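# Stand the brush upright in the wooden rack's pocket

## Task

Put the brush into the wooden rack's pocket so it stands upright and rests on the pocket's bottom, facing the way the reference image named manual shows. The rack must still be upright on the table afterwards, and nothing may have been tipped over.

## Robot and tools

Robot: two arms, left_arm and right_arm, each with six joints and a parallel gripper. Listed from base to hand, the joints are waist, shoulder, elbow, wrist pitch, wrist yaw, wrist roll. Stated ranges in radians: waist -2.880 to 2.880, shoulder 0.000 to 3.142, elbow 0.000 to 3.019, wrist pitch -1.693 to 1.571, wrist yaw -1.571 to 1.571, wrist roll -2.094 to 2.094. The true limits can differ from these by up to 0.084 rad either way.

Frames: the scene frame has its origin at table-top height, midway between the nominal arm bases. +z points up, +x points out over the table, and left_arm sits on the +y side. Arm names do not match image sides. Calibrated bases: left_arm at (+0.003, +0.308, +0.040) m, quat_wxyz (+1.000, 0, 0, +0.017); right_arm at (-0.009, -0.317, +0.018) m, quat_wxyz (+1.000, 0, 0, +0.014). Each gripper's reported end_effector_position (m) and end_effector_quat_wxyz are in that arm's own base frame and may be a few cm off, more so at long reach. Fixed cameras and the table use the scene frame. The fingers point along the gripper's +z and close along its y. The reported position is the point between the pads, about 1 cm short of the fingertips.

Row format, shared by every moving tool: one flat list of 14 numbers covering both arms. Numbers 1-6 are left_arm's absolute joint target angles in radians, in the joint order above. Number 7 is left_arm's gripper opening. Numbers 8-14 give the same seven values for right_arm. All 14 are required even when one arm stays put; to keep an arm still, repeat its current Joint targets and its current tool command. Opening runs from -1 (closed) to +1 (fully open, a 0.094 m pad gap) and is an absolute command: 0 means half-closed, not 'unchanged'. Between the extremes the fingers go to where grip_measured would read that value.

execute_actions(actions, cameras): actions is a list of actions. Each action is a list of 1 to 15 rows, one per 1/30 s control step. A short action repeats its last row until 15 steps have passed. A call is rejected if a target lies more than 0.084 rad beyond a stated limit and also farther out than the joint currently is. Per step, each joint's target is clamped to a lead over its measured angle (waist and shoulder 0.716, elbow 0.645, wrist pitch 0.69, wrist yaw 1.84, wrist roll 3.24 rad). A step that would carry the gripper more than 110 mm is scaled back, so distant targets take several actions. An empty actions list returns the full state plus all cameras.

move(target, speed, blend, opening_speed, grip_force, blocking, cameras): target is either a single 14-number row or a list of up to 15 such rows (absolute joint angles, not offsets), all sharing a 10 s budget. All joints travel together along joint-space paths, so the hand traces a curve. Nothing steers around obstacles or the other arm. speed, in rad/s (0.01 to 12.57, default 0.5), caps the joint with the farthest to travel; give one value or one per target. blend, in rad, rounds off intermediate targets; 0 stops at each. opening_speed (0.2 or more, per second on the -1..1 scale) ramps the opening gradually. grip_force sets the per-pad force limit in N (10 to 50), either one value or one per arm; it persists until changed, and lower values close slowly. blocking=false returns after about 0.5 s while the motion keeps going, and a new move replaces it. The result adds a 'move:' line: done, off_target (settled more than 0.035 rad from target), moving, held, or fault, plus limits=held if steps were withheld.

wait(seconds 0 to 10, cameras): lets time pass while commands are held; it returns early if a running move ends. stop(cameras): brakes the current move. zoom_image(camera, region [x0,y0,x1,y1] pixels, at most 504 by 504): enlarges part of the most recent image. show_instructions(): displays the reference images. finished_scene(scene): ends the present scene for good; pass the scene number printed at the end of results.

Cameras: cam_head_left, cam_head_right, cam_left_wrist, cam_right_wrist, each 672x504. cameras ["all"] returns all of them, [] returns none.

Result lines: Joint positions and Joint velocities, one block per arm (rad, rad/s, with pad gap in m last). Joint targets are what the joints are currently being driven to. Tool commands shows the present openings. grip_measured reads about 2.5 mm wide when empty and a little narrower than a hard object being squeezed. grip_effort_nm is motor effort, negative when closing, and is not a pad force. Joint torques include the arm's own weight. 'joint sent to its limit' means a target was clipped. 'joint command not followed' means the clearance check altered steps. MOTOR HOT warns of heating; an OVER-TEMPERATURE FAULT drops that arm for 30 s or more.

Avoid: contact or pressing between the two arms, including one gripper closing on the other's fingers; fast impacts with the table or rack; releasing an object while it is moving or from high up; letting anything leave the table; knocking the rack over. Grip firmly, lower each object slowly into its pocket, open the gripper well above grip_measured to release, then back away. Limit long stretched holds so the motors stay cool. Objects may occasionally get a small push from outside, so check again before finishing.

Each tool is called after "Call:" by a JSON object that holds its "name" and its "arguments".

Reference images:

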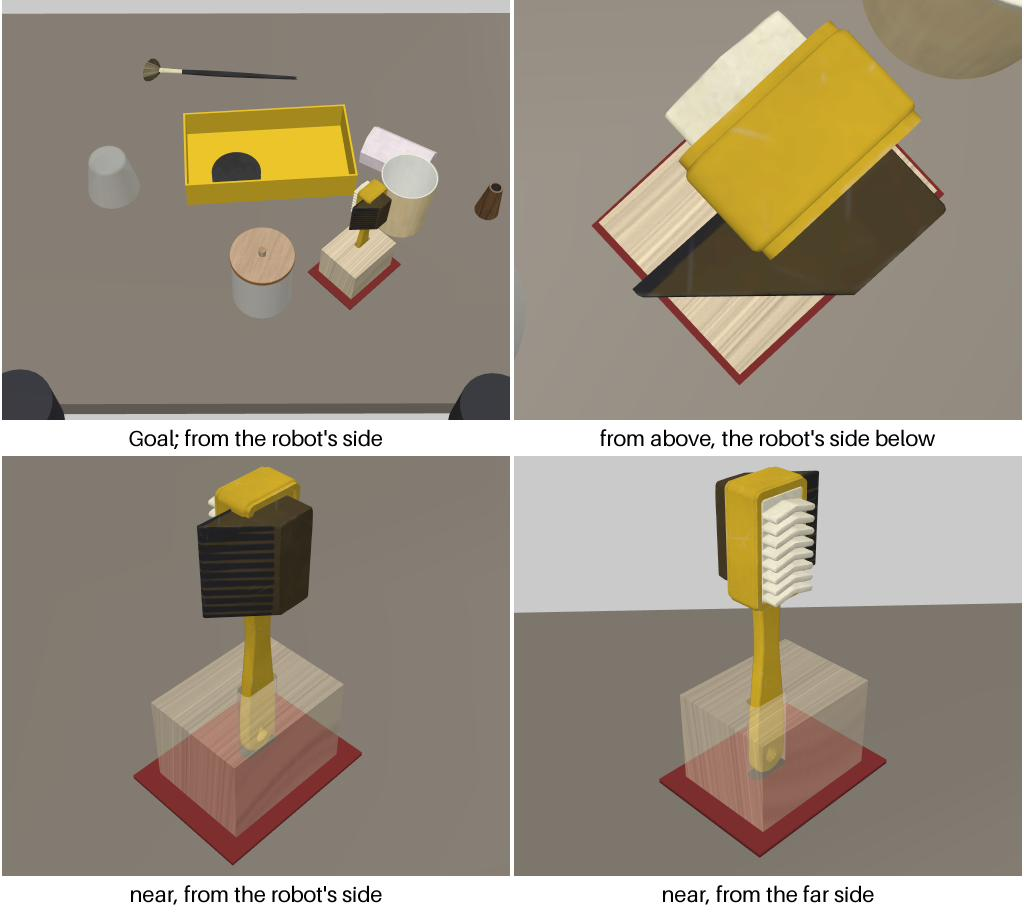

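## Session

Call:
{"name": "execute_actions", "arguments": {"actions": []}}

Scene clock: 0.00 s.
left_arm: end_effector_position=(+0.4288, +0.4240, +0.2427) grip_measured=+1.000 grip_effort_nm=n/a end_effector_quat_wxyz=(+0.638, -0.527, +0.559, +0.051) | right_arm: end_effector_position=(+0.3433, +0.2746, +0.3827) grip_measured=+1.000 grip_effort_nm=n/a end_effector_quat_wxyz=(+0.560, -0.211, +0.622, +0.504)
Joint positions: left_arm=[0.759 1.471 0.837 0.45 -0.076 -0.691 0.094] | right_arm=[0.449 0.945 0.597 0.514 -0.604 0.501 0.094]
Joint velocities: within noise
Joint torques (N m): no reading
Heat: left arm: hottest waist 34 °C; right arm: hottest gripper 32 °C.
Joint targets: left_arm=[0.759 1.466 0.864 0.457 -0.076 -0.690] | right_arm=[0.449 0.946 0.621 0.518 -0.604 0.501]
Tool commands: left_gripper/opening=+1.0 right_gripper/opening=+1.0

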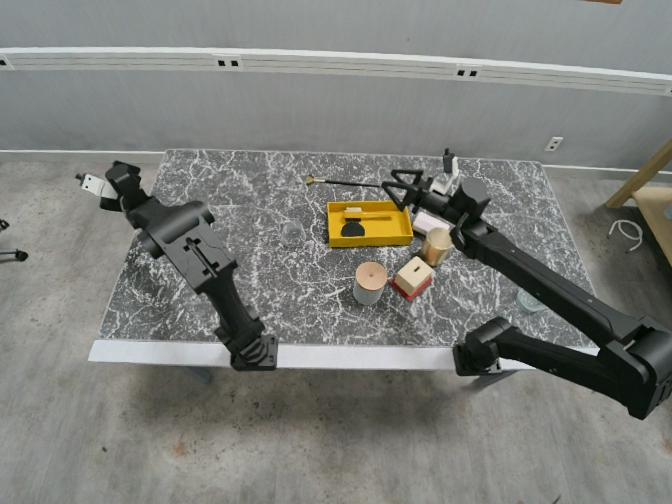

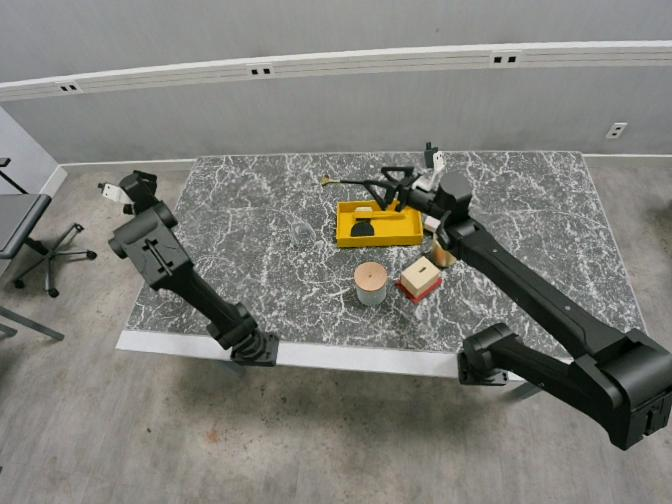

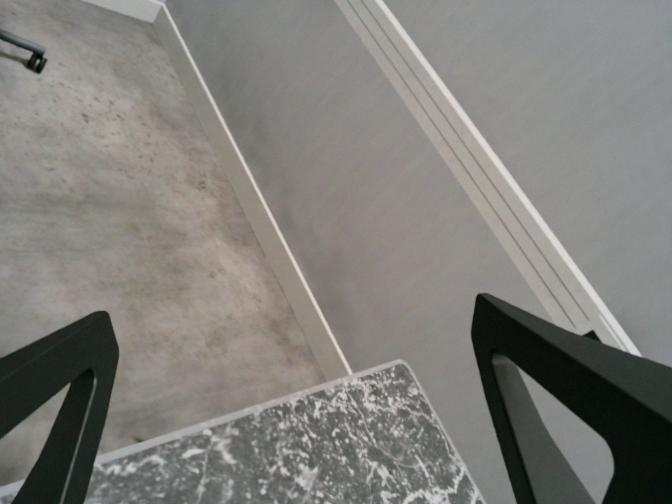

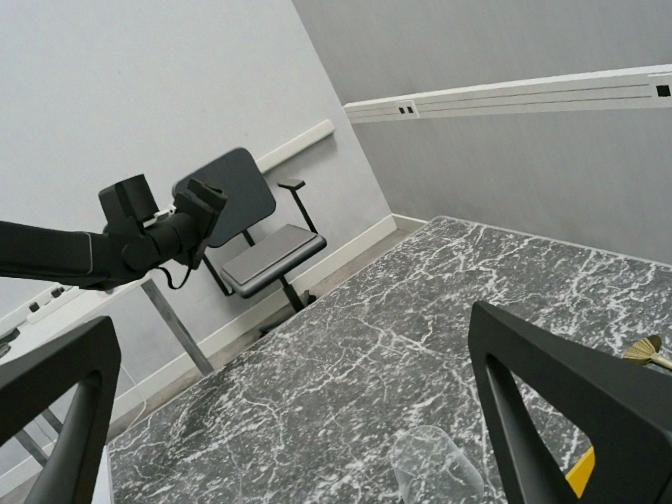

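Call:
{"name": "zoom_image", "arguments": {"camera": "cam_head_left", "region": [290, 170, 490, 320]}}

Call:
{"name": "zoom_image", "arguments": {"camera": "cam_head_right", "region": [290, 170, 490, 320]}}

Scaled by 2.520 from the camera's 672x504 image, which has a finer 960x720 frame.

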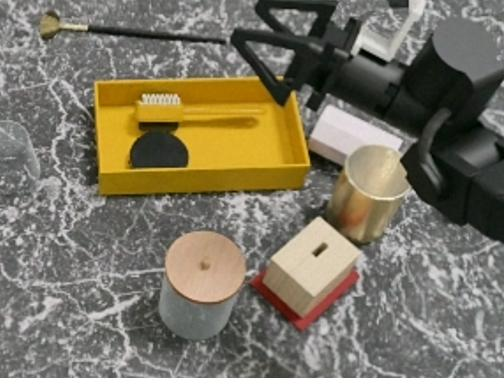

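Scaled by 2.520 from the camera's 672x504 image, which has a finer 960x720 frame.

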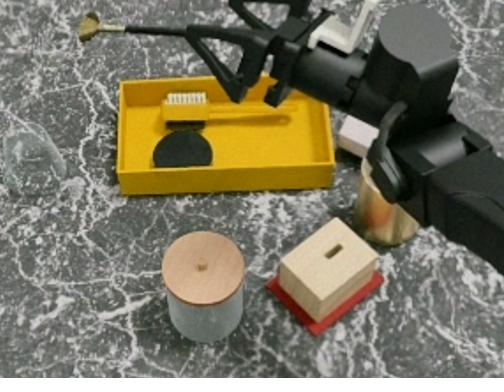

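Call:
{"name": "move", "arguments": {"target": [0.759,1.466,0.864,0.457,-0.076,-0.69,1.0,0.62,1.5,1.4,-1.4,0,0,1.0], "speed": 1.0, "cameras": ["all"]}}

Call:
{"name": "zoom_image", "arguments": {"camera": "cam_head_left", "region": [290, 170, 490, 320]}}

Call:
{"name": "zoom_image", "arguments": {"camera": "cam_head_right", "region": [290, 170, 490, 320]}}

Scene clock: 25.30 s.
left_arm: end_effector_position=(+0.4288, +0.4240, +0.2427) grip_measured=+1.000 grip_effort_nm=0.02 end_effector_quat_wxyz=(+0.638, -0.527, +0.559, +0.051) | right_arm: end_effector_position=(+0.3670, +0.2546, +0.2162) grip_measured=+1.000 grip_effort_nm=0.00 end_effector_quat_wxyz=(+0.023, -0.293, +0.956, +0.009)
Joint positions: left_arm=[0.759 1.471 0.837 0.45 -0.076 -0.691 0.094] | right_arm=[0.606 1.482 1.351 -1.391 -0.003 0.011 0.094]
Joint torques (N m): left_arm=[1.03 -10.29 9.35 2.09 0.03 0.18] | right_arm=[2.02 -11.63 14.17 0.24 0.1 -0.06]
Heat: left arm: hottest waist 34 °C; right arm: hottest elbow 36 °C.
Joint targets: left_arm=[0.759 1.466 0.864 0.457 -0.076 -0.690] | right_arm=[0.620 1.500 1.400 -1.400 0.000 0.000]
move: off_target (right_arm); right_arm: the elbow is farthest, 0.049 rad from its target

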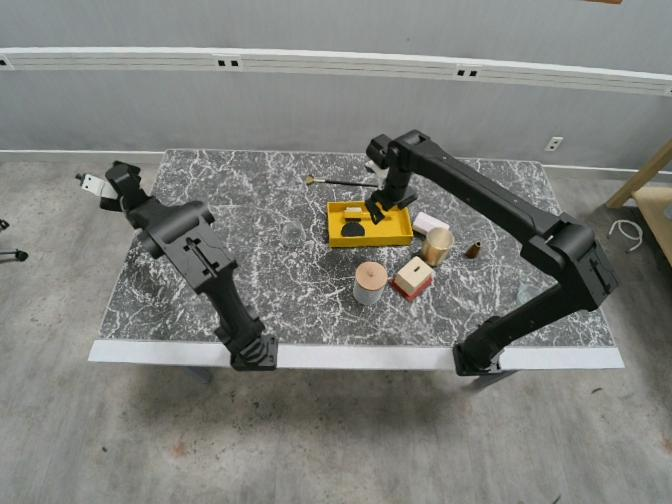

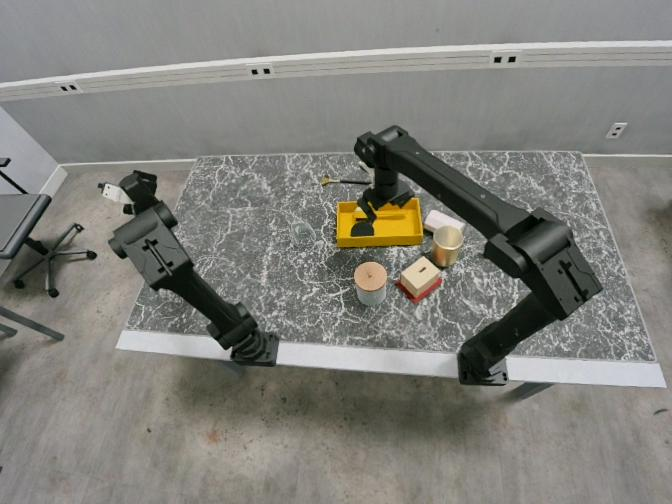

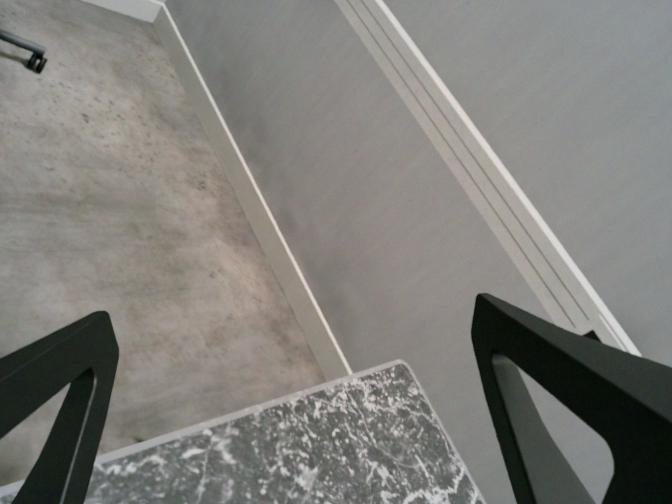

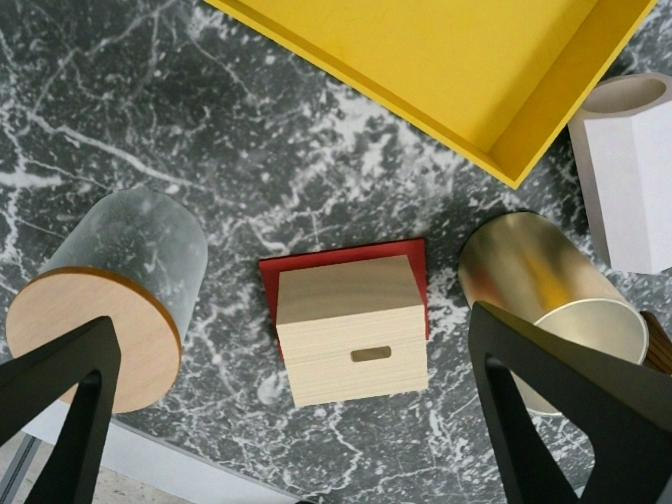

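Scaled by 2.520 from the camera's 672x504 image, which has a finer 960x720 frame.

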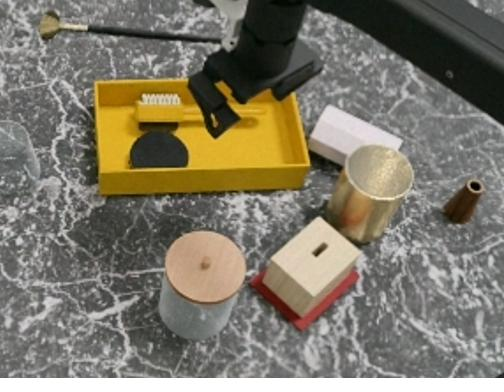

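Scaled by 2.520 from the camera's 672x504 image, which has a finer 960x720 frame.

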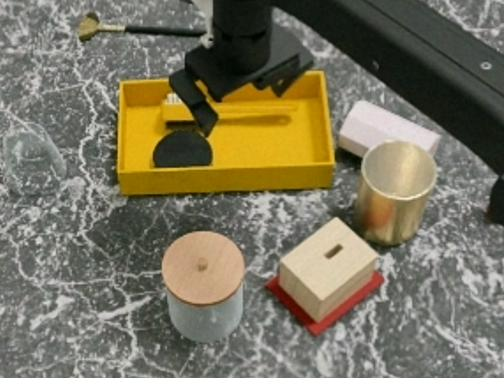

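Call:
{"name": "move", "arguments": {"target": [0.759,1.466,0.864,0.457,-0.076,-0.69,1.0,0.62,1.5,1.4,-0.6,0,0,1.0], "speed": 1.0, "cameras": ["cam_right_wrist"]}}

Call:
{"name": "move", "arguments": {"target": [0.759,1.466,0.864,0.457,-0.076,-0.69,1.0,0.62,1.5,2.0,-0.6,0,0,1.0], "speed": 1.0}}

Call:
{"name": "move", "arguments": {"target": [0.759,1.466,0.864,0.457,-0.076,-0.69,1.0,0.62,0.9,2.0,-0.6,0,0,1.0], "speed": 1.0}}

Call:
{"name": "move", "arguments": {"target": [0.759,1.466,0.864,0.457,-0.076,-0.69,1.0,0.62,0.9,0.6,-1.0,0,0,1.0], "speed": 1.0, "cameras": ["all"]}}

Call:
{"name": "zoom_image", "arguments": {"camera": "cam_head_left", "region": [310, 185, 430, 275]}}

Call:
{"name": "zoom_image", "arguments": {"camera": "cam_head_right", "region": [310, 185, 430, 275]}}

Scene clock: 37.40 s.
left_arm: end_effector_position=(+0.4288, +0.4240, +0.2427) grip_measured=+1.000 grip_effort_nm=0.02 end_effector_quat_wxyz=(+0.638, -0.527, +0.559, +0.051) | right_arm: end_effector_position=(+0.5065, +0.3513, +0.2951) grip_measured=+1.000 grip_effort_nm=0.00 end_effector_quat_wxyz=(+0.381, -0.270, +0.876, +0.123)
Joint positions: left_arm=[0.759 1.471 0.837 0.45 -0.076 -0.691 0.094] | right_arm=[0.606 1.482 1.351 -0.617 -0.003 0.01 0.094]
Joint torques (N m): left_arm=[1.03 -10.34 9.32 2.07 0.03 0.18] | right_arm=[1.79 -13.39 15.27 2.43 0.08 -0.07]
Heat: left arm: hottest waist 34 °C; right arm: hottest elbow 38 °C.
Joint targets: left_arm=[0.759 1.466 0.864 0.457 -0.076 -0.690] | right_arm=[0.620 1.500 1.400 -0.600 0.000 0.000]
move: off_target (right_arm); right_arm: the elbow is farthest, 0.049 rad from its target
Images, in order (width x height): cam_right_wrist 672x504.

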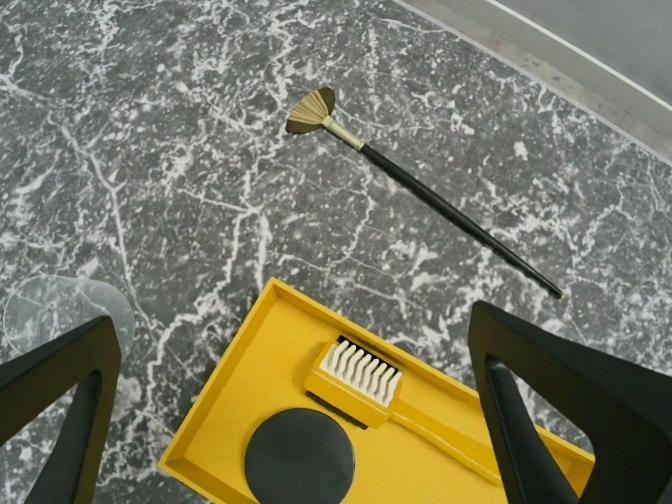

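Scene clock: 38.77 s.
left_arm: end_effector_position=(+0.4288, +0.4240, +0.2427) grip_measured=+1.000 grip_effort_nm=0.02 end_effector_quat_wxyz=(+0.638, -0.527, +0.559, +0.051) | right_arm: end_effector_position=(+0.5287, +0.3667, +0.6546) grip_measured=+1.000 grip_effort_nm=0.00 end_effector_quat_wxyz=(+0.626, -0.222, +0.720, +0.201)
Joint positions: left_arm=[0.759 1.471 0.837 0.45 -0.076 -0.691 0.094] | right_arm=[0.606 1.487 1.962 -0.611 -0.003 0.01 0.094]
Joint torques (N m): left_arm=[1.08 -10.34 9.33 2.07 0.02 0.19] | right_arm=[1.67 -13.16 13.78 2.63 0.12 -0.07]
Heat: left arm: hottest waist 34 °C; right arm: hottest elbow 39 °C.
Joint targets: left_arm=[0.759 1.466 0.864 0.457 -0.076 -0.690] | right_arm=[0.620 1.500 2.000 -0.600 0.000 0.000]
move: off_target (right_arm); right_arm: the elbow is farthest, 0.038 rad from its target

Scene clock: 40.80 s.
left_arm: end_effector_position=(+0.4288, +0.4240, +0.2427) grip_measured=+1.000 grip_effort_nm=0.02 end_effector_quat_wxyz=(+0.638, -0.527, +0.559, +0.051) | right_arm: end_effector_position=(+0.1933, +0.1341, +0.9252) grip_measured=+1.000 grip_effort_nm=0.00 end_effector_quat_wxyz=(+0.816, -0.153, +0.493, +0.261)
Joint positions: left_arm=[0.759 1.471 0.837 0.45 -0.076 -0.691 0.094] | right_arm=[0.606 0.903 1.997 -0.608 -0.003 0.01 0.094]
Joint torques (N m): left_arm=[1.03 -10.34 9.31 2.13 0.02 0.17] | right_arm=[2.08 1.55 6.64 2.15 0.11 -0.05]
Heat: left arm: hottest waist 34 °C; right arm: hottest elbow 39 °C.
Joint targets: left_arm=[0.759 1.466 0.864 0.457 -0.076 -0.690] | right_arm=[0.620 0.900 2.000 -0.600 0.000 0.000]
move: done

Scene clock: 42.83 s.
left_arm: end_effector_position=(+0.4288, +0.4240, +0.2427) grip_measured=+1.000 grip_effort_nm=0.02 end_effector_quat_wxyz=(+0.638, -0.527, +0.559, +0.051) | right_arm: end_effector_position=(+0.2226, +0.1545, +0.1169) grip_measured=+1.000 grip_effort_nm=0.01 end_effector_quat_wxyz=(+0.131, -0.291, +0.947, +0.043)
Joint positions: left_arm=[0.759 1.471 0.837 0.45 -0.076 -0.691 0.094] | right_arm=[0.606 0.897 0.596 -0.994 -0.003 0.01 0.094]
Joint torques (N m): left_arm=[1.14 -10.29 9.36 2.06 0.03 0.18] | right_arm=[1.96 -2.32 10.52 0.75 0.11 -0.03]
Heat: left arm: hottest waist 34 °C; right arm: hottest elbow 38 °C.
Joint targets: left_arm=[0.759 1.466 0.864 0.457 -0.076 -0.690] | right_arm=[0.620 0.900 0.600 -1.000 0.000 0.000]
move: done

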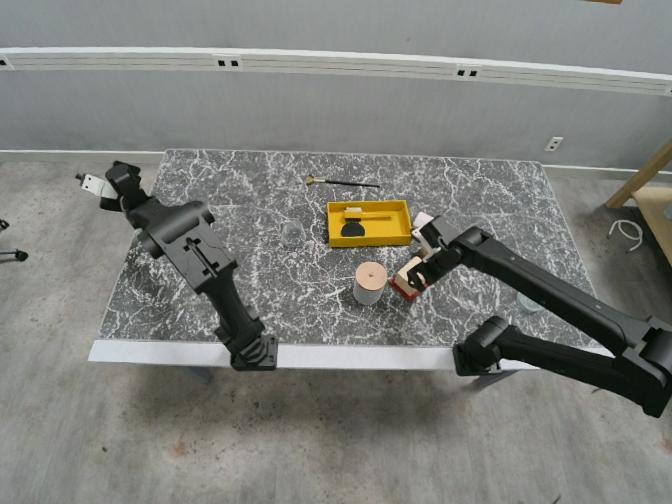

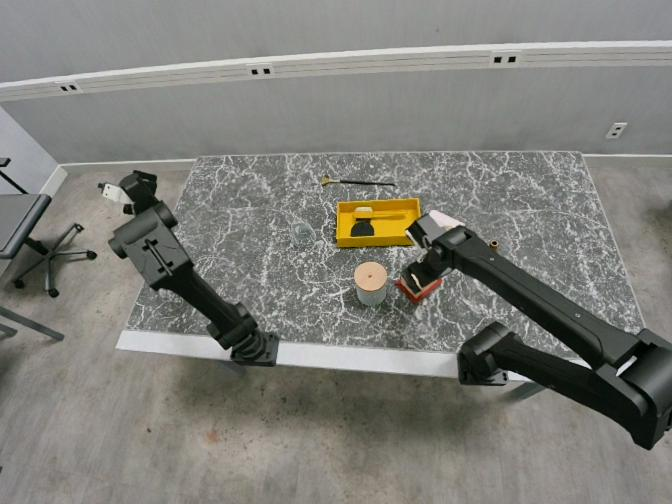

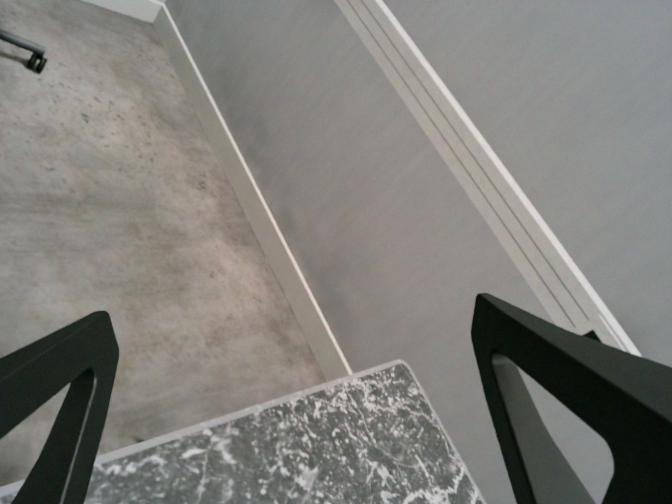

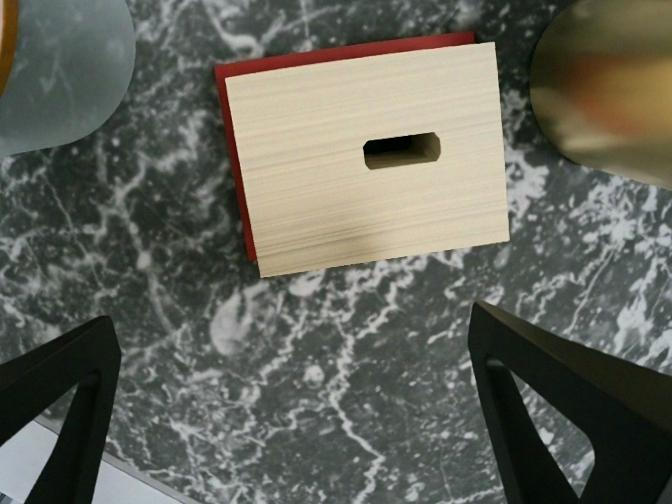

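Scaled by 4.200 from the camera's 672x504 image, which has a finer 960x720 frame.

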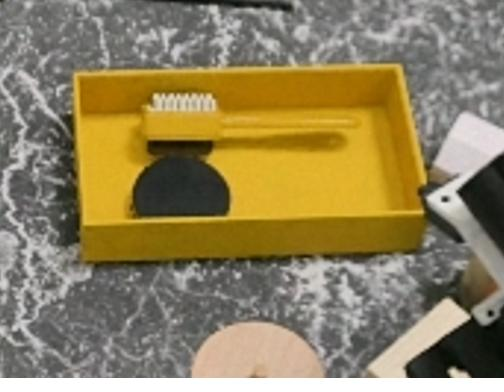

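Scaled by 4.200 from the camera's 672x504 image, which has a finer 960x720 frame.

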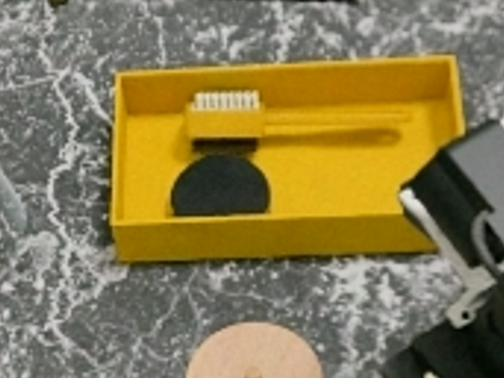

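Call:
{"name": "move", "arguments": {"target": [[0.2,1.5,1.5,-0.8,0.3,0.5,1.0,-0.7,0.9,1.3,-1.0,0,0,1.0],[-0.39,1.674,1.24,-0.842,0.476,1.10,1.0,-0.7,0.9,1.3,-1.0,0,0,1.0]], "speed": 1.2, "blend": 0.15, "cameras": ["all"]}}

Call:
{"name": "zoom_image", "arguments": {"camera": "cam_head_left", "region": [300, 150, 460, 310]}}

Call:
{"name": "zoom_image", "arguments": {"camera": "cam_head_right", "region": [300, 150, 460, 310]}}

Scene clock: 86.17 s.
left_arm: end_effector_position=(+0.4665, -0.2833, +0.1129) grip_measured=+1.000 grip_effort_nm=0.00 end_effector_quat_wxyz=(+0.208, +0.675, +0.687, -0.173) | right_arm: end_effector_position=(+0.3055, -0.2515, +0.4561) grip_measured=+1.000 grip_effort_nm=-0.01 end_effector_quat_wxyz=(+0.425, +0.305, +0.839, -0.150)
Joint positions: left_arm=[-0.399 1.684 1.233 -0.836 0.474 1.085 0.094] | right_arm=[-0.688 0.897 1.257 -0.996 -0.001 0.009 0.094]
Joint torques (N m): left_arm=[1.73 -13.92 7.8 0.38 0.49 0.29] | right_arm=[-0.38 -3.49 14.52 1.8 0.02 -0.02]
Heat: left arm: hottest waist 33 °C; right arm: hottest elbow 37 °C.
Joint targets: left_arm=[-0.390 1.674 1.240 -0.842 0.476 1.100] | right_arm=[-0.700 0.900 1.300 -1.000 0.000 0.000]
move: off_target (right_arm); right_arm: the elbow is farthest, 0.043 rad from its target

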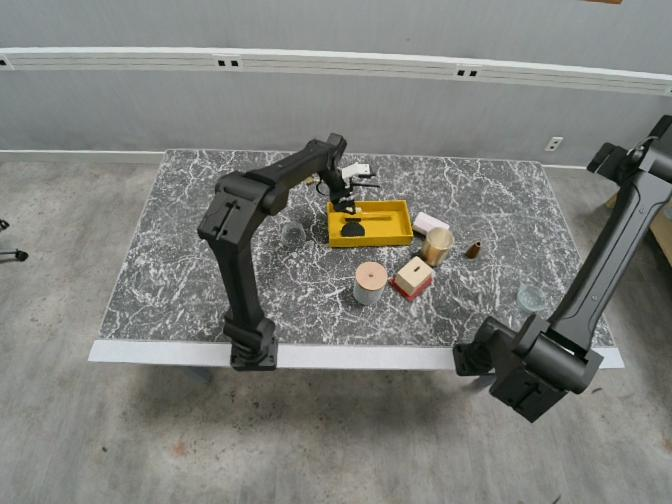

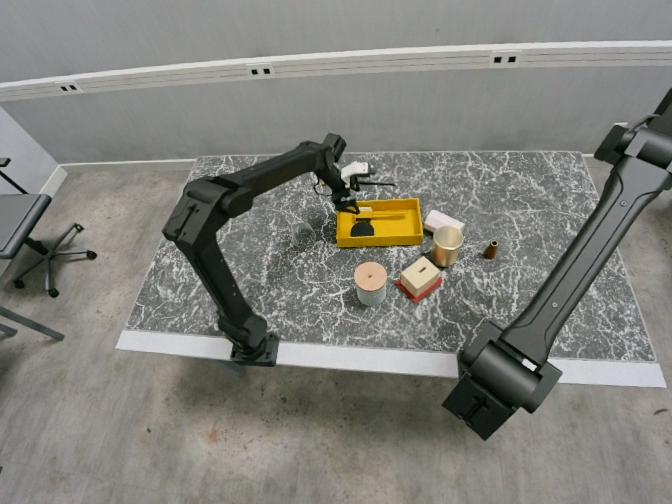

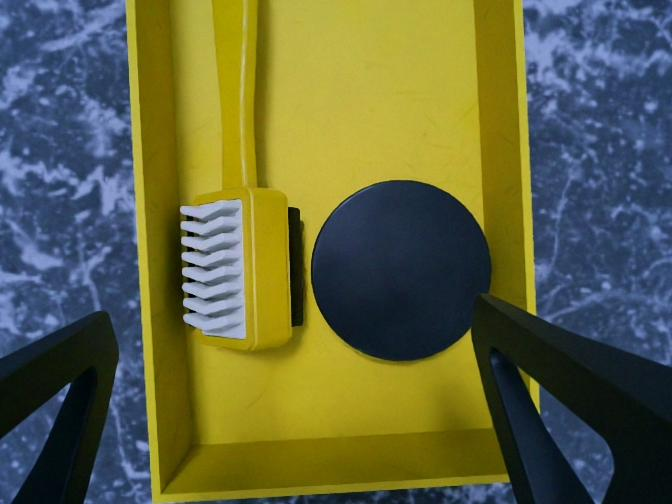

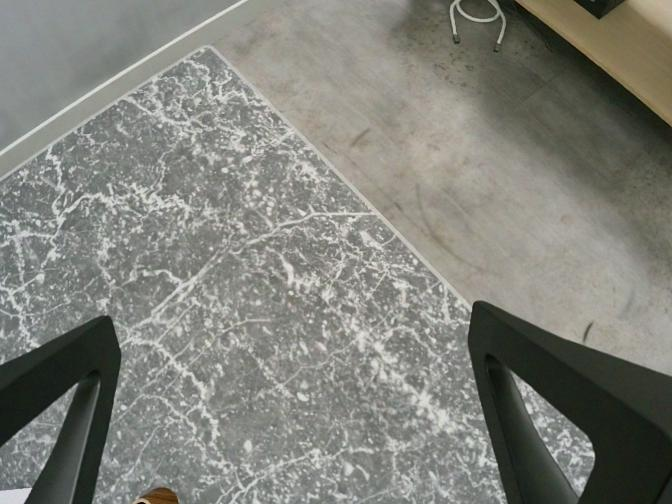

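Scaled by 3.150 from the camera's 672x504 image, which has a finer 960x720 frame.

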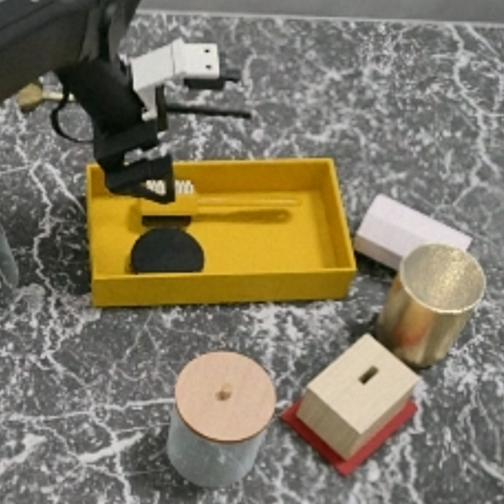

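Scaled by 3.150 from the camera's 672x504 image, which has a finer 960x720 frame.

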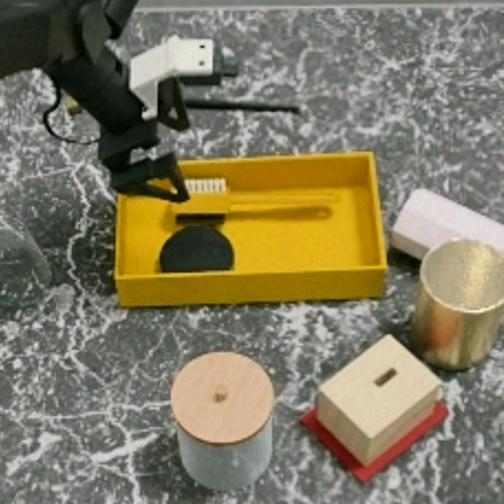

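Call:
{"name": "move", "arguments": {"target": [[-0.3,1.5,1.5,-0.8,0.3,0.5,1.0,0.2,0.9,1.3,-1.0,0,-1.0,1.0],[0.4,1.2,1.5,-0.8,0,0,1.0,0.524,1.23,0.95,-1.138,0,-1.82,1.0]], "speed": 1.2, "blend": 0.15, "cameras": ["cam_head_left","cam_head_right","cam_right_wrist"]}}

Call:
{"name": "zoom_image", "arguments": {"camera": "cam_head_left", "region": [350, 220, 470, 310]}}

Call:
{"name": "zoom_image", "arguments": {"camera": "cam_head_right", "region": [350, 220, 470, 310]}}

Scene clock: 162.03 s.
left_arm: end_effector_position=(+0.4864, +0.2027, +0.4683) grip_measured=+1.000 grip_effort_nm=-0.02 end_effector_quat_wxyz=(+0.470, -0.166, +0.861, +0.098) | right_arm: end_effector_position=(+0.3192, +0.1780, +0.1616) grip_measured=+1.000 grip_effort_nm=-0.05 end_effector_quat_wxyz=(-0.067, +0.913, -0.398, +0.050)
Joint positions: left_arm=[0.396 1.199 1.448 -0.817 0.001 0.015 0.094] | right_arm=[0.51 1.223 0.948 -1.129 -0.001 -1.809 0.094]
Joint torques (N m): left_arm=[1.32 -7.65 12.46 2.32 0 -0.04] | right_arm=[1.96 -7.71 9.92 0.47 -0.07 -0.07]
Heat: left arm: hottest elbow 35 °C; right arm: hottest elbow 42 °C.
Joint targets: left_arm=[0.400 1.200 1.500 -0.800 0.000 0.000] | right_arm=[0.524 1.230 0.950 -1.138 0.000 -1.820]
move: off_target (left_arm); left_arm: the elbow is farthest, 0.052 rad from its target
Images, in order (width x height): cam_head_left 672x504, cam_head_right 672x504, cam_right_wrist 672x504.

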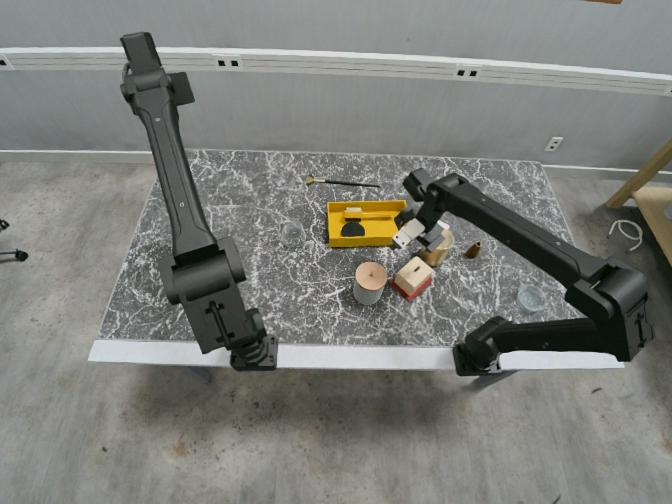

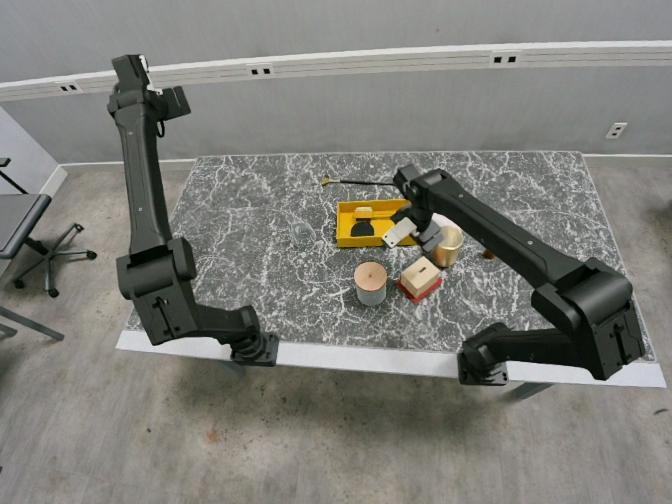

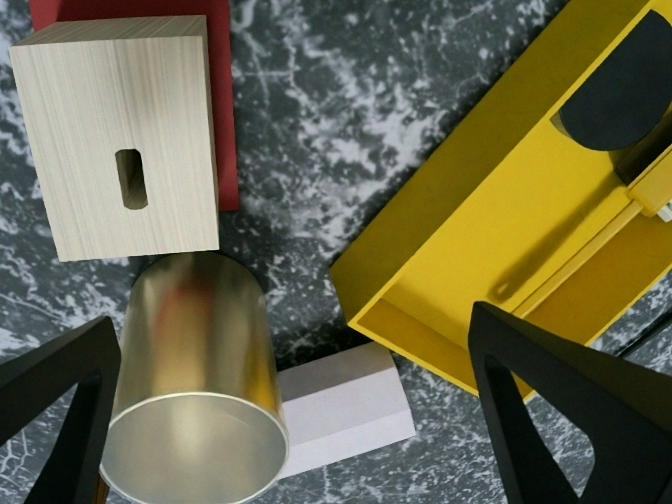

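Scaled by 4.200 from the camera's 672x504 image, which has a finer 960x720 frame.

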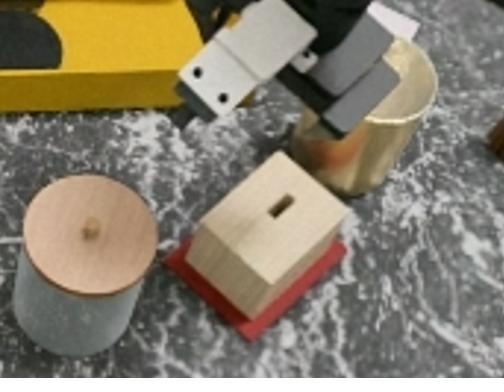

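Scaled by 4.200 from the camera's 672x504 image, which has a finer 960x720 frame.

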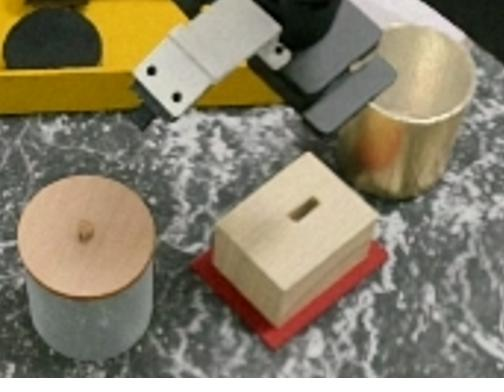

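Call:
{"name": "move", "arguments": {"target": [0.4,1.2,1.5,-0.8,0,0,1.0,0.51,1.2255,0.83,-1.139,0,-1.82,1.0], "speed": 0.6, "cameras": ["cam_head_left","cam_head_right","cam_right_wrist"]}}

Call:
{"name": "zoom_image", "arguments": {"camera": "cam_head_left", "region": [350, 220, 470, 310]}}

Call:
{"name": "zoom_image", "arguments": {"camera": "cam_head_right", "region": [350, 220, 470, 310]}}

Scene clock: 172.87 s.
left_arm: end_effector_position=(+0.4864, +0.2027, +0.4683) grip_measured=+1.000 grip_effort_nm=-0.02 end_effector_quat_wxyz=(+0.470, -0.166, +0.861, +0.097) | right_arm: end_effector_position=(+0.2804, +0.1564, +0.1161) grip_measured=+1.000 grip_effort_nm=-0.05 end_effector_quat_wxyz=(-0.019, +0.917, -0.399, +0.014)
Joint positions: left_arm=[0.396 1.199 1.448 -0.817 0.001 0.015 0.094] | right_arm=[0.51 1.223 0.831 -1.132 -0.001 -1.81 0.094]
Joint torques (N m): left_arm=[1.44 -7.53 12.45 2.37 0 -0.03] | right_arm=[0.56 -7.36 9.21 0.32 -0.08 -0.03]
Heat: left arm: hottest elbow 37 °C; right arm: hottest elbow 41 °C.
Joint targets: left_arm=[0.400 1.200 1.500 -0.800 0.000 0.000] | right_arm=[0.510 1.226 0.830 -1.139 0.000 -1.820]
move: off_target (left_arm); left_arm: the elbow is farthest, 0.052 rad from its target
Images, in order (width x height): cam_head_left 672x504, cam_head_right 672x504, cam_right_wrist 672x504.

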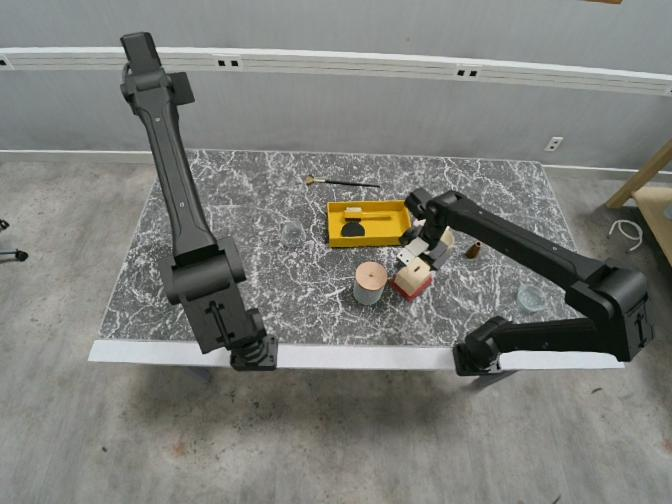

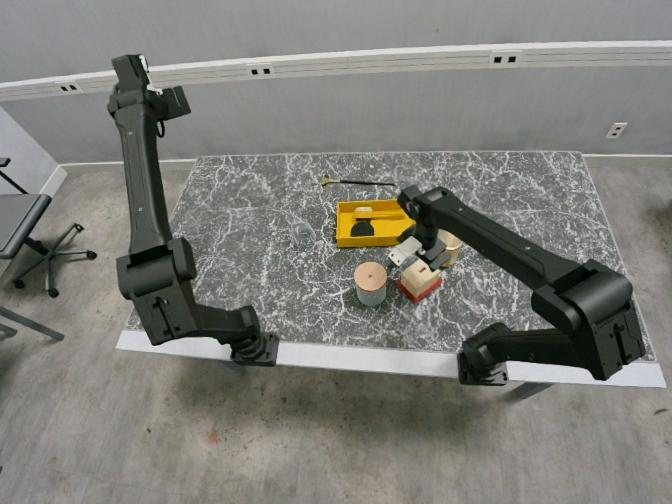

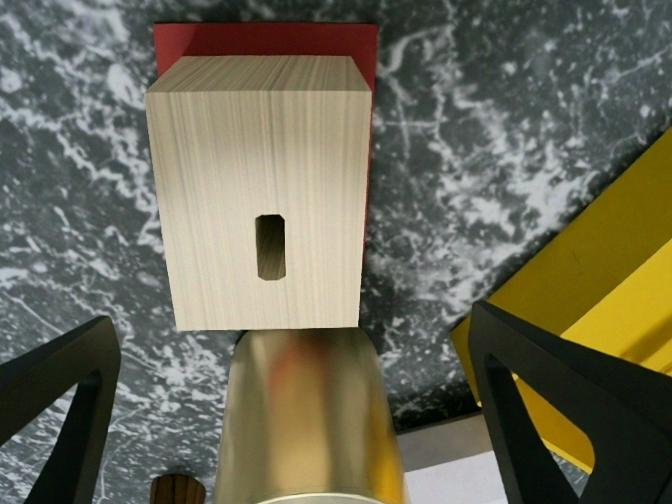

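Scaled by 4.200 from the camera's 672x504 image, which has a finer 960x720 frame.

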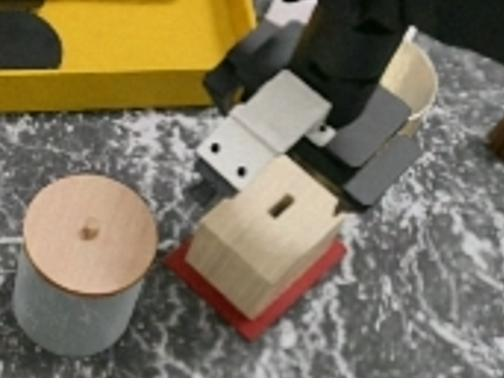

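Scaled by 4.200 from the camera's 672x504 image, which has a finer 960x720 frame.

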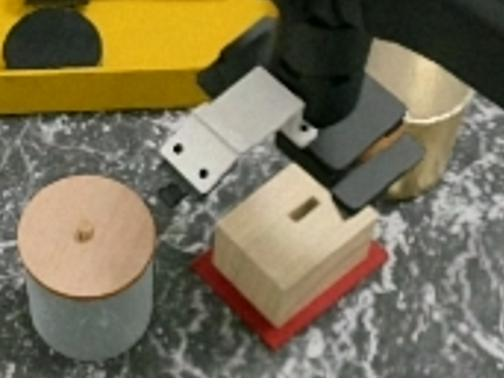

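Call:
{"name": "move", "arguments": {"target": [0.4,1.2,1.5,-0.8,0,0,1.0,0.4956,1.2573,0.78,-1.076,0,-1.82,1.0], "speed": 0.6, "cameras": ["cam_right_wrist"]}}

Scene clock: 178.63 s.
left_arm: end_effector_position=(+0.4864, +0.2027, +0.4683) grip_measured=+1.000 grip_effort_nm=-0.02 end_effector_quat_wxyz=(+0.470, -0.166, +0.861, +0.097) | right_arm: end_effector_position=(+0.2723, +0.1518, +0.0922) grip_measured=+1.000 grip_effort_nm=-0.05 end_effector_quat_wxyz=(-0.008, +0.917, -0.399, +0.006)
Joint positions: left_arm=[0.396 1.199 1.448 -0.817 0.001 0.015 0.094] | right_arm=[0.51 1.246 0.782 -1.087 -0.001 -1.811 0.094]
Joint torques (N m): left_arm=[1.32 -7.47 12.48 2.37 0 -0.04] | right_arm=[-0.5 -6.18 8.68 0.77 -0.12 -0.02]
Heat: left arm: hottest elbow 38 °C; right arm: hottest elbow 41 °C.
Joint targets: left_arm=[0.400 1.200 1.500 -0.800 0.000 0.000] | right_arm=[0.496 1.257 0.780 -1.076 0.000 -1.820]
move: off_target (left_arm); left_arm: the elbow is farthest, 0.052 rad from its target
Images, in order (width x height): cam_right_wrist 672x504.

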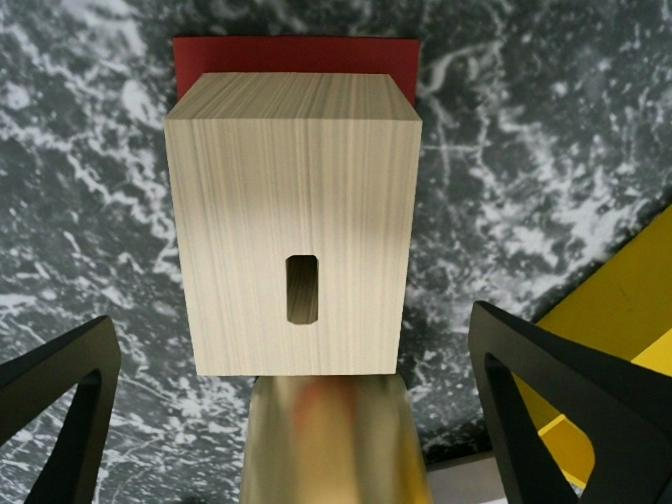

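Call:
{"name": "move", "arguments": {"target": [[0.4,1.2,1.5,-0.8,0,0,1.0,0.51,1.36,0.708,-0.918,0,-1.82,1.0],[0.4,1.2,1.5,-0.8,0,0,1.0,0.51,1.36,0.708,-0.918,0,-1.82,0.3]], "speed": 0.3, "opening_speed": 0.5, "grip_force": 30, "cameras": ["cam_right_wrist","cam_head_left"]}}

Scene clock: 185.93 s.
left_arm: end_effector_position=(+0.4864, +0.2027, +0.4683) grip_measured=+1.000 grip_effort_nm=-0.02 end_effector_quat_wxyz=(+0.470, -0.166, +0.861, +0.097) | right_arm: end_effector_position=(+0.2728, +0.1521, +0.0395) grip_measured=+0.493 grip_effort_nm=-0.61 end_effector_quat_wxyz=(-0.002, +0.917, -0.399, +0.001)
Joint positions: left_arm=[0.396 1.199 1.448 -0.817 0.001 0.015 0.094] | right_arm=[0.51 1.348 0.71 -0.928 -0.001 -1.811 0.07]
Joint torques (N m): left_arm=[1.2 -7.59 12.46 2.4 -0.01 -0.02] | right_arm=[0.79 -7.06 7.86 0.85 -0.09 -0.03]
Heat: left arm: hottest elbow 39 °C; right arm: hottest elbow 41 °C.
Joint targets: left_arm=[0.400 1.200 1.500 -0.800 0.000 0.000] | right_arm=[0.510 1.360 0.708 -0.918 0.000 -1.820]
grip_force (N): 30, 30
move: off_target (left_arm); left_arm: the elbow is farthest, 0.052 rad from its target
Images, in order (width x height): cam_head_left 672x504, cam_right_wrist 672x504.

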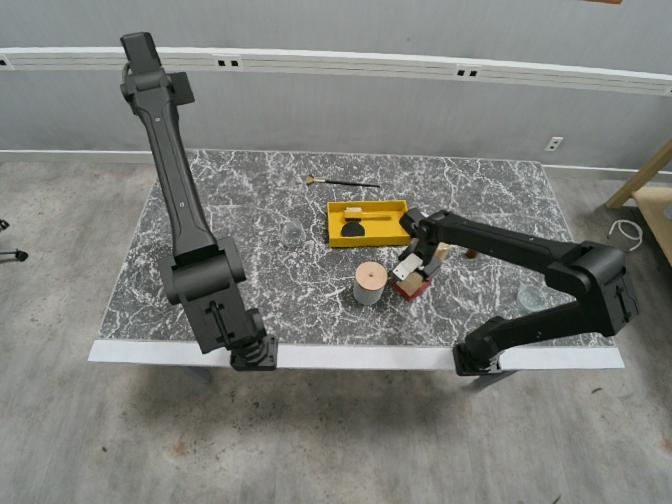

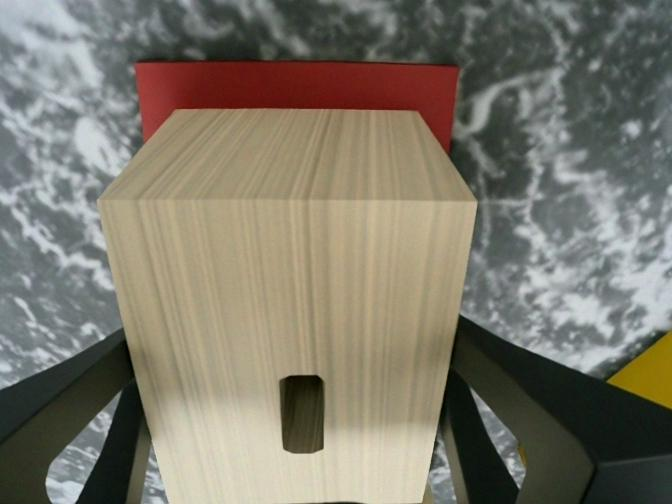

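Call:
{"name": "move", "arguments": {"target": [[0.4,1.2,1.5,-0.8,0,0,1.0,0.51,1.332,0.76,-0.974,0,-1.82,0.3],[0.4,1.2,1.5,-0.8,0,0,1.0,0.51,1.196,0.65,-1.0,0,-1.1,0.3],[0.4,1.2,1.5,-0.8,0,0,1.0,0.51,1.227,0.597,-0.943,0,-1.1,0.3]], "speed": 0.4, "blend": 0.01, "cameras": ["cam_right_wrist","cam_head_left"]}}

Call:
{"name": "zoom_image", "arguments": {"camera": "cam_head_left", "region": [350, 220, 470, 310]}}

Scene clock: 197.37 s.
left_arm: end_effector_position=(+0.4864, +0.2027, +0.4683) grip_measured=+1.000 grip_effort_nm=-0.02 end_effector_quat_wxyz=(+0.470, -0.166, +0.861, +0.097) | right_arm: end_effector_position=(+0.2296, +0.1280, +0.0392) grip_measured=+0.493 grip_effort_nm=-0.65 end_effector_quat_wxyz=(+0.005, +0.725, -0.688, -0.002)
Joint positions: left_arm=[0.396 1.199 1.448 -0.817 0.001 0.015 0.094] | right_arm=[0.51 1.218 0.597 -0.961 -0.001 -1.113 0.07]
Joint torques (N m): left_arm=[1.32 -7.47 12.41 2.36 0 -0.04] | right_arm=[1.14 -5.13 8.27 1.17 -0.07 0.23]
Heat: left arm: hottest elbow 40 °C; right arm: hottest elbow 41 °C.
Joint targets: left_arm=[0.400 1.200 1.500 -0.800 0.000 0.000] | right_arm=[0.510 1.227 0.597 -0.943 0.000 -1.100]
grip_force (N): 30, 30
move: off_target (left_arm); left_arm: the elbow is farthest, 0.052 rad from its target
Images, in order (width x height): cam_head_left 672x504, cam_right_wrist 672x504.

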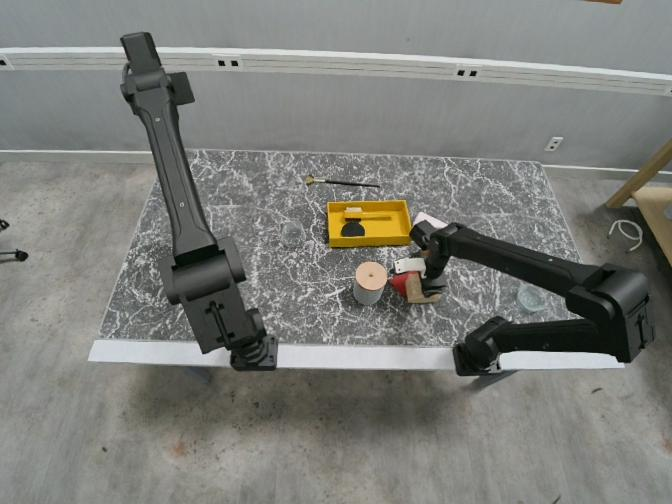

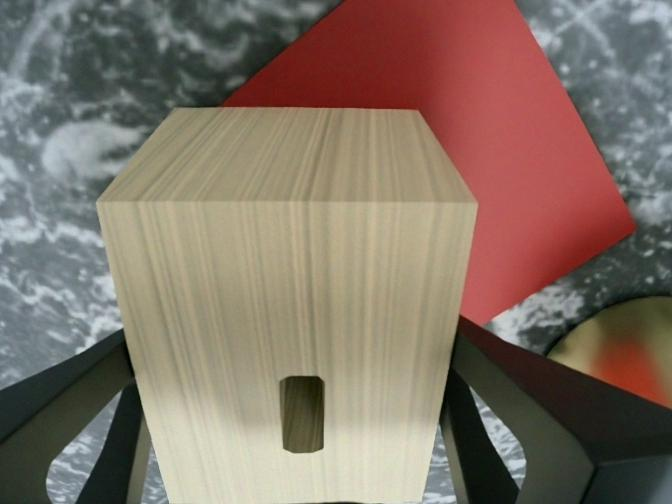

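Scaled by 4.200 from the camera's 672x504 image, which has a finer 960x720 frame.

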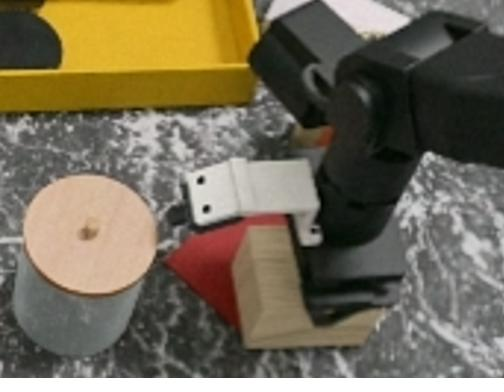

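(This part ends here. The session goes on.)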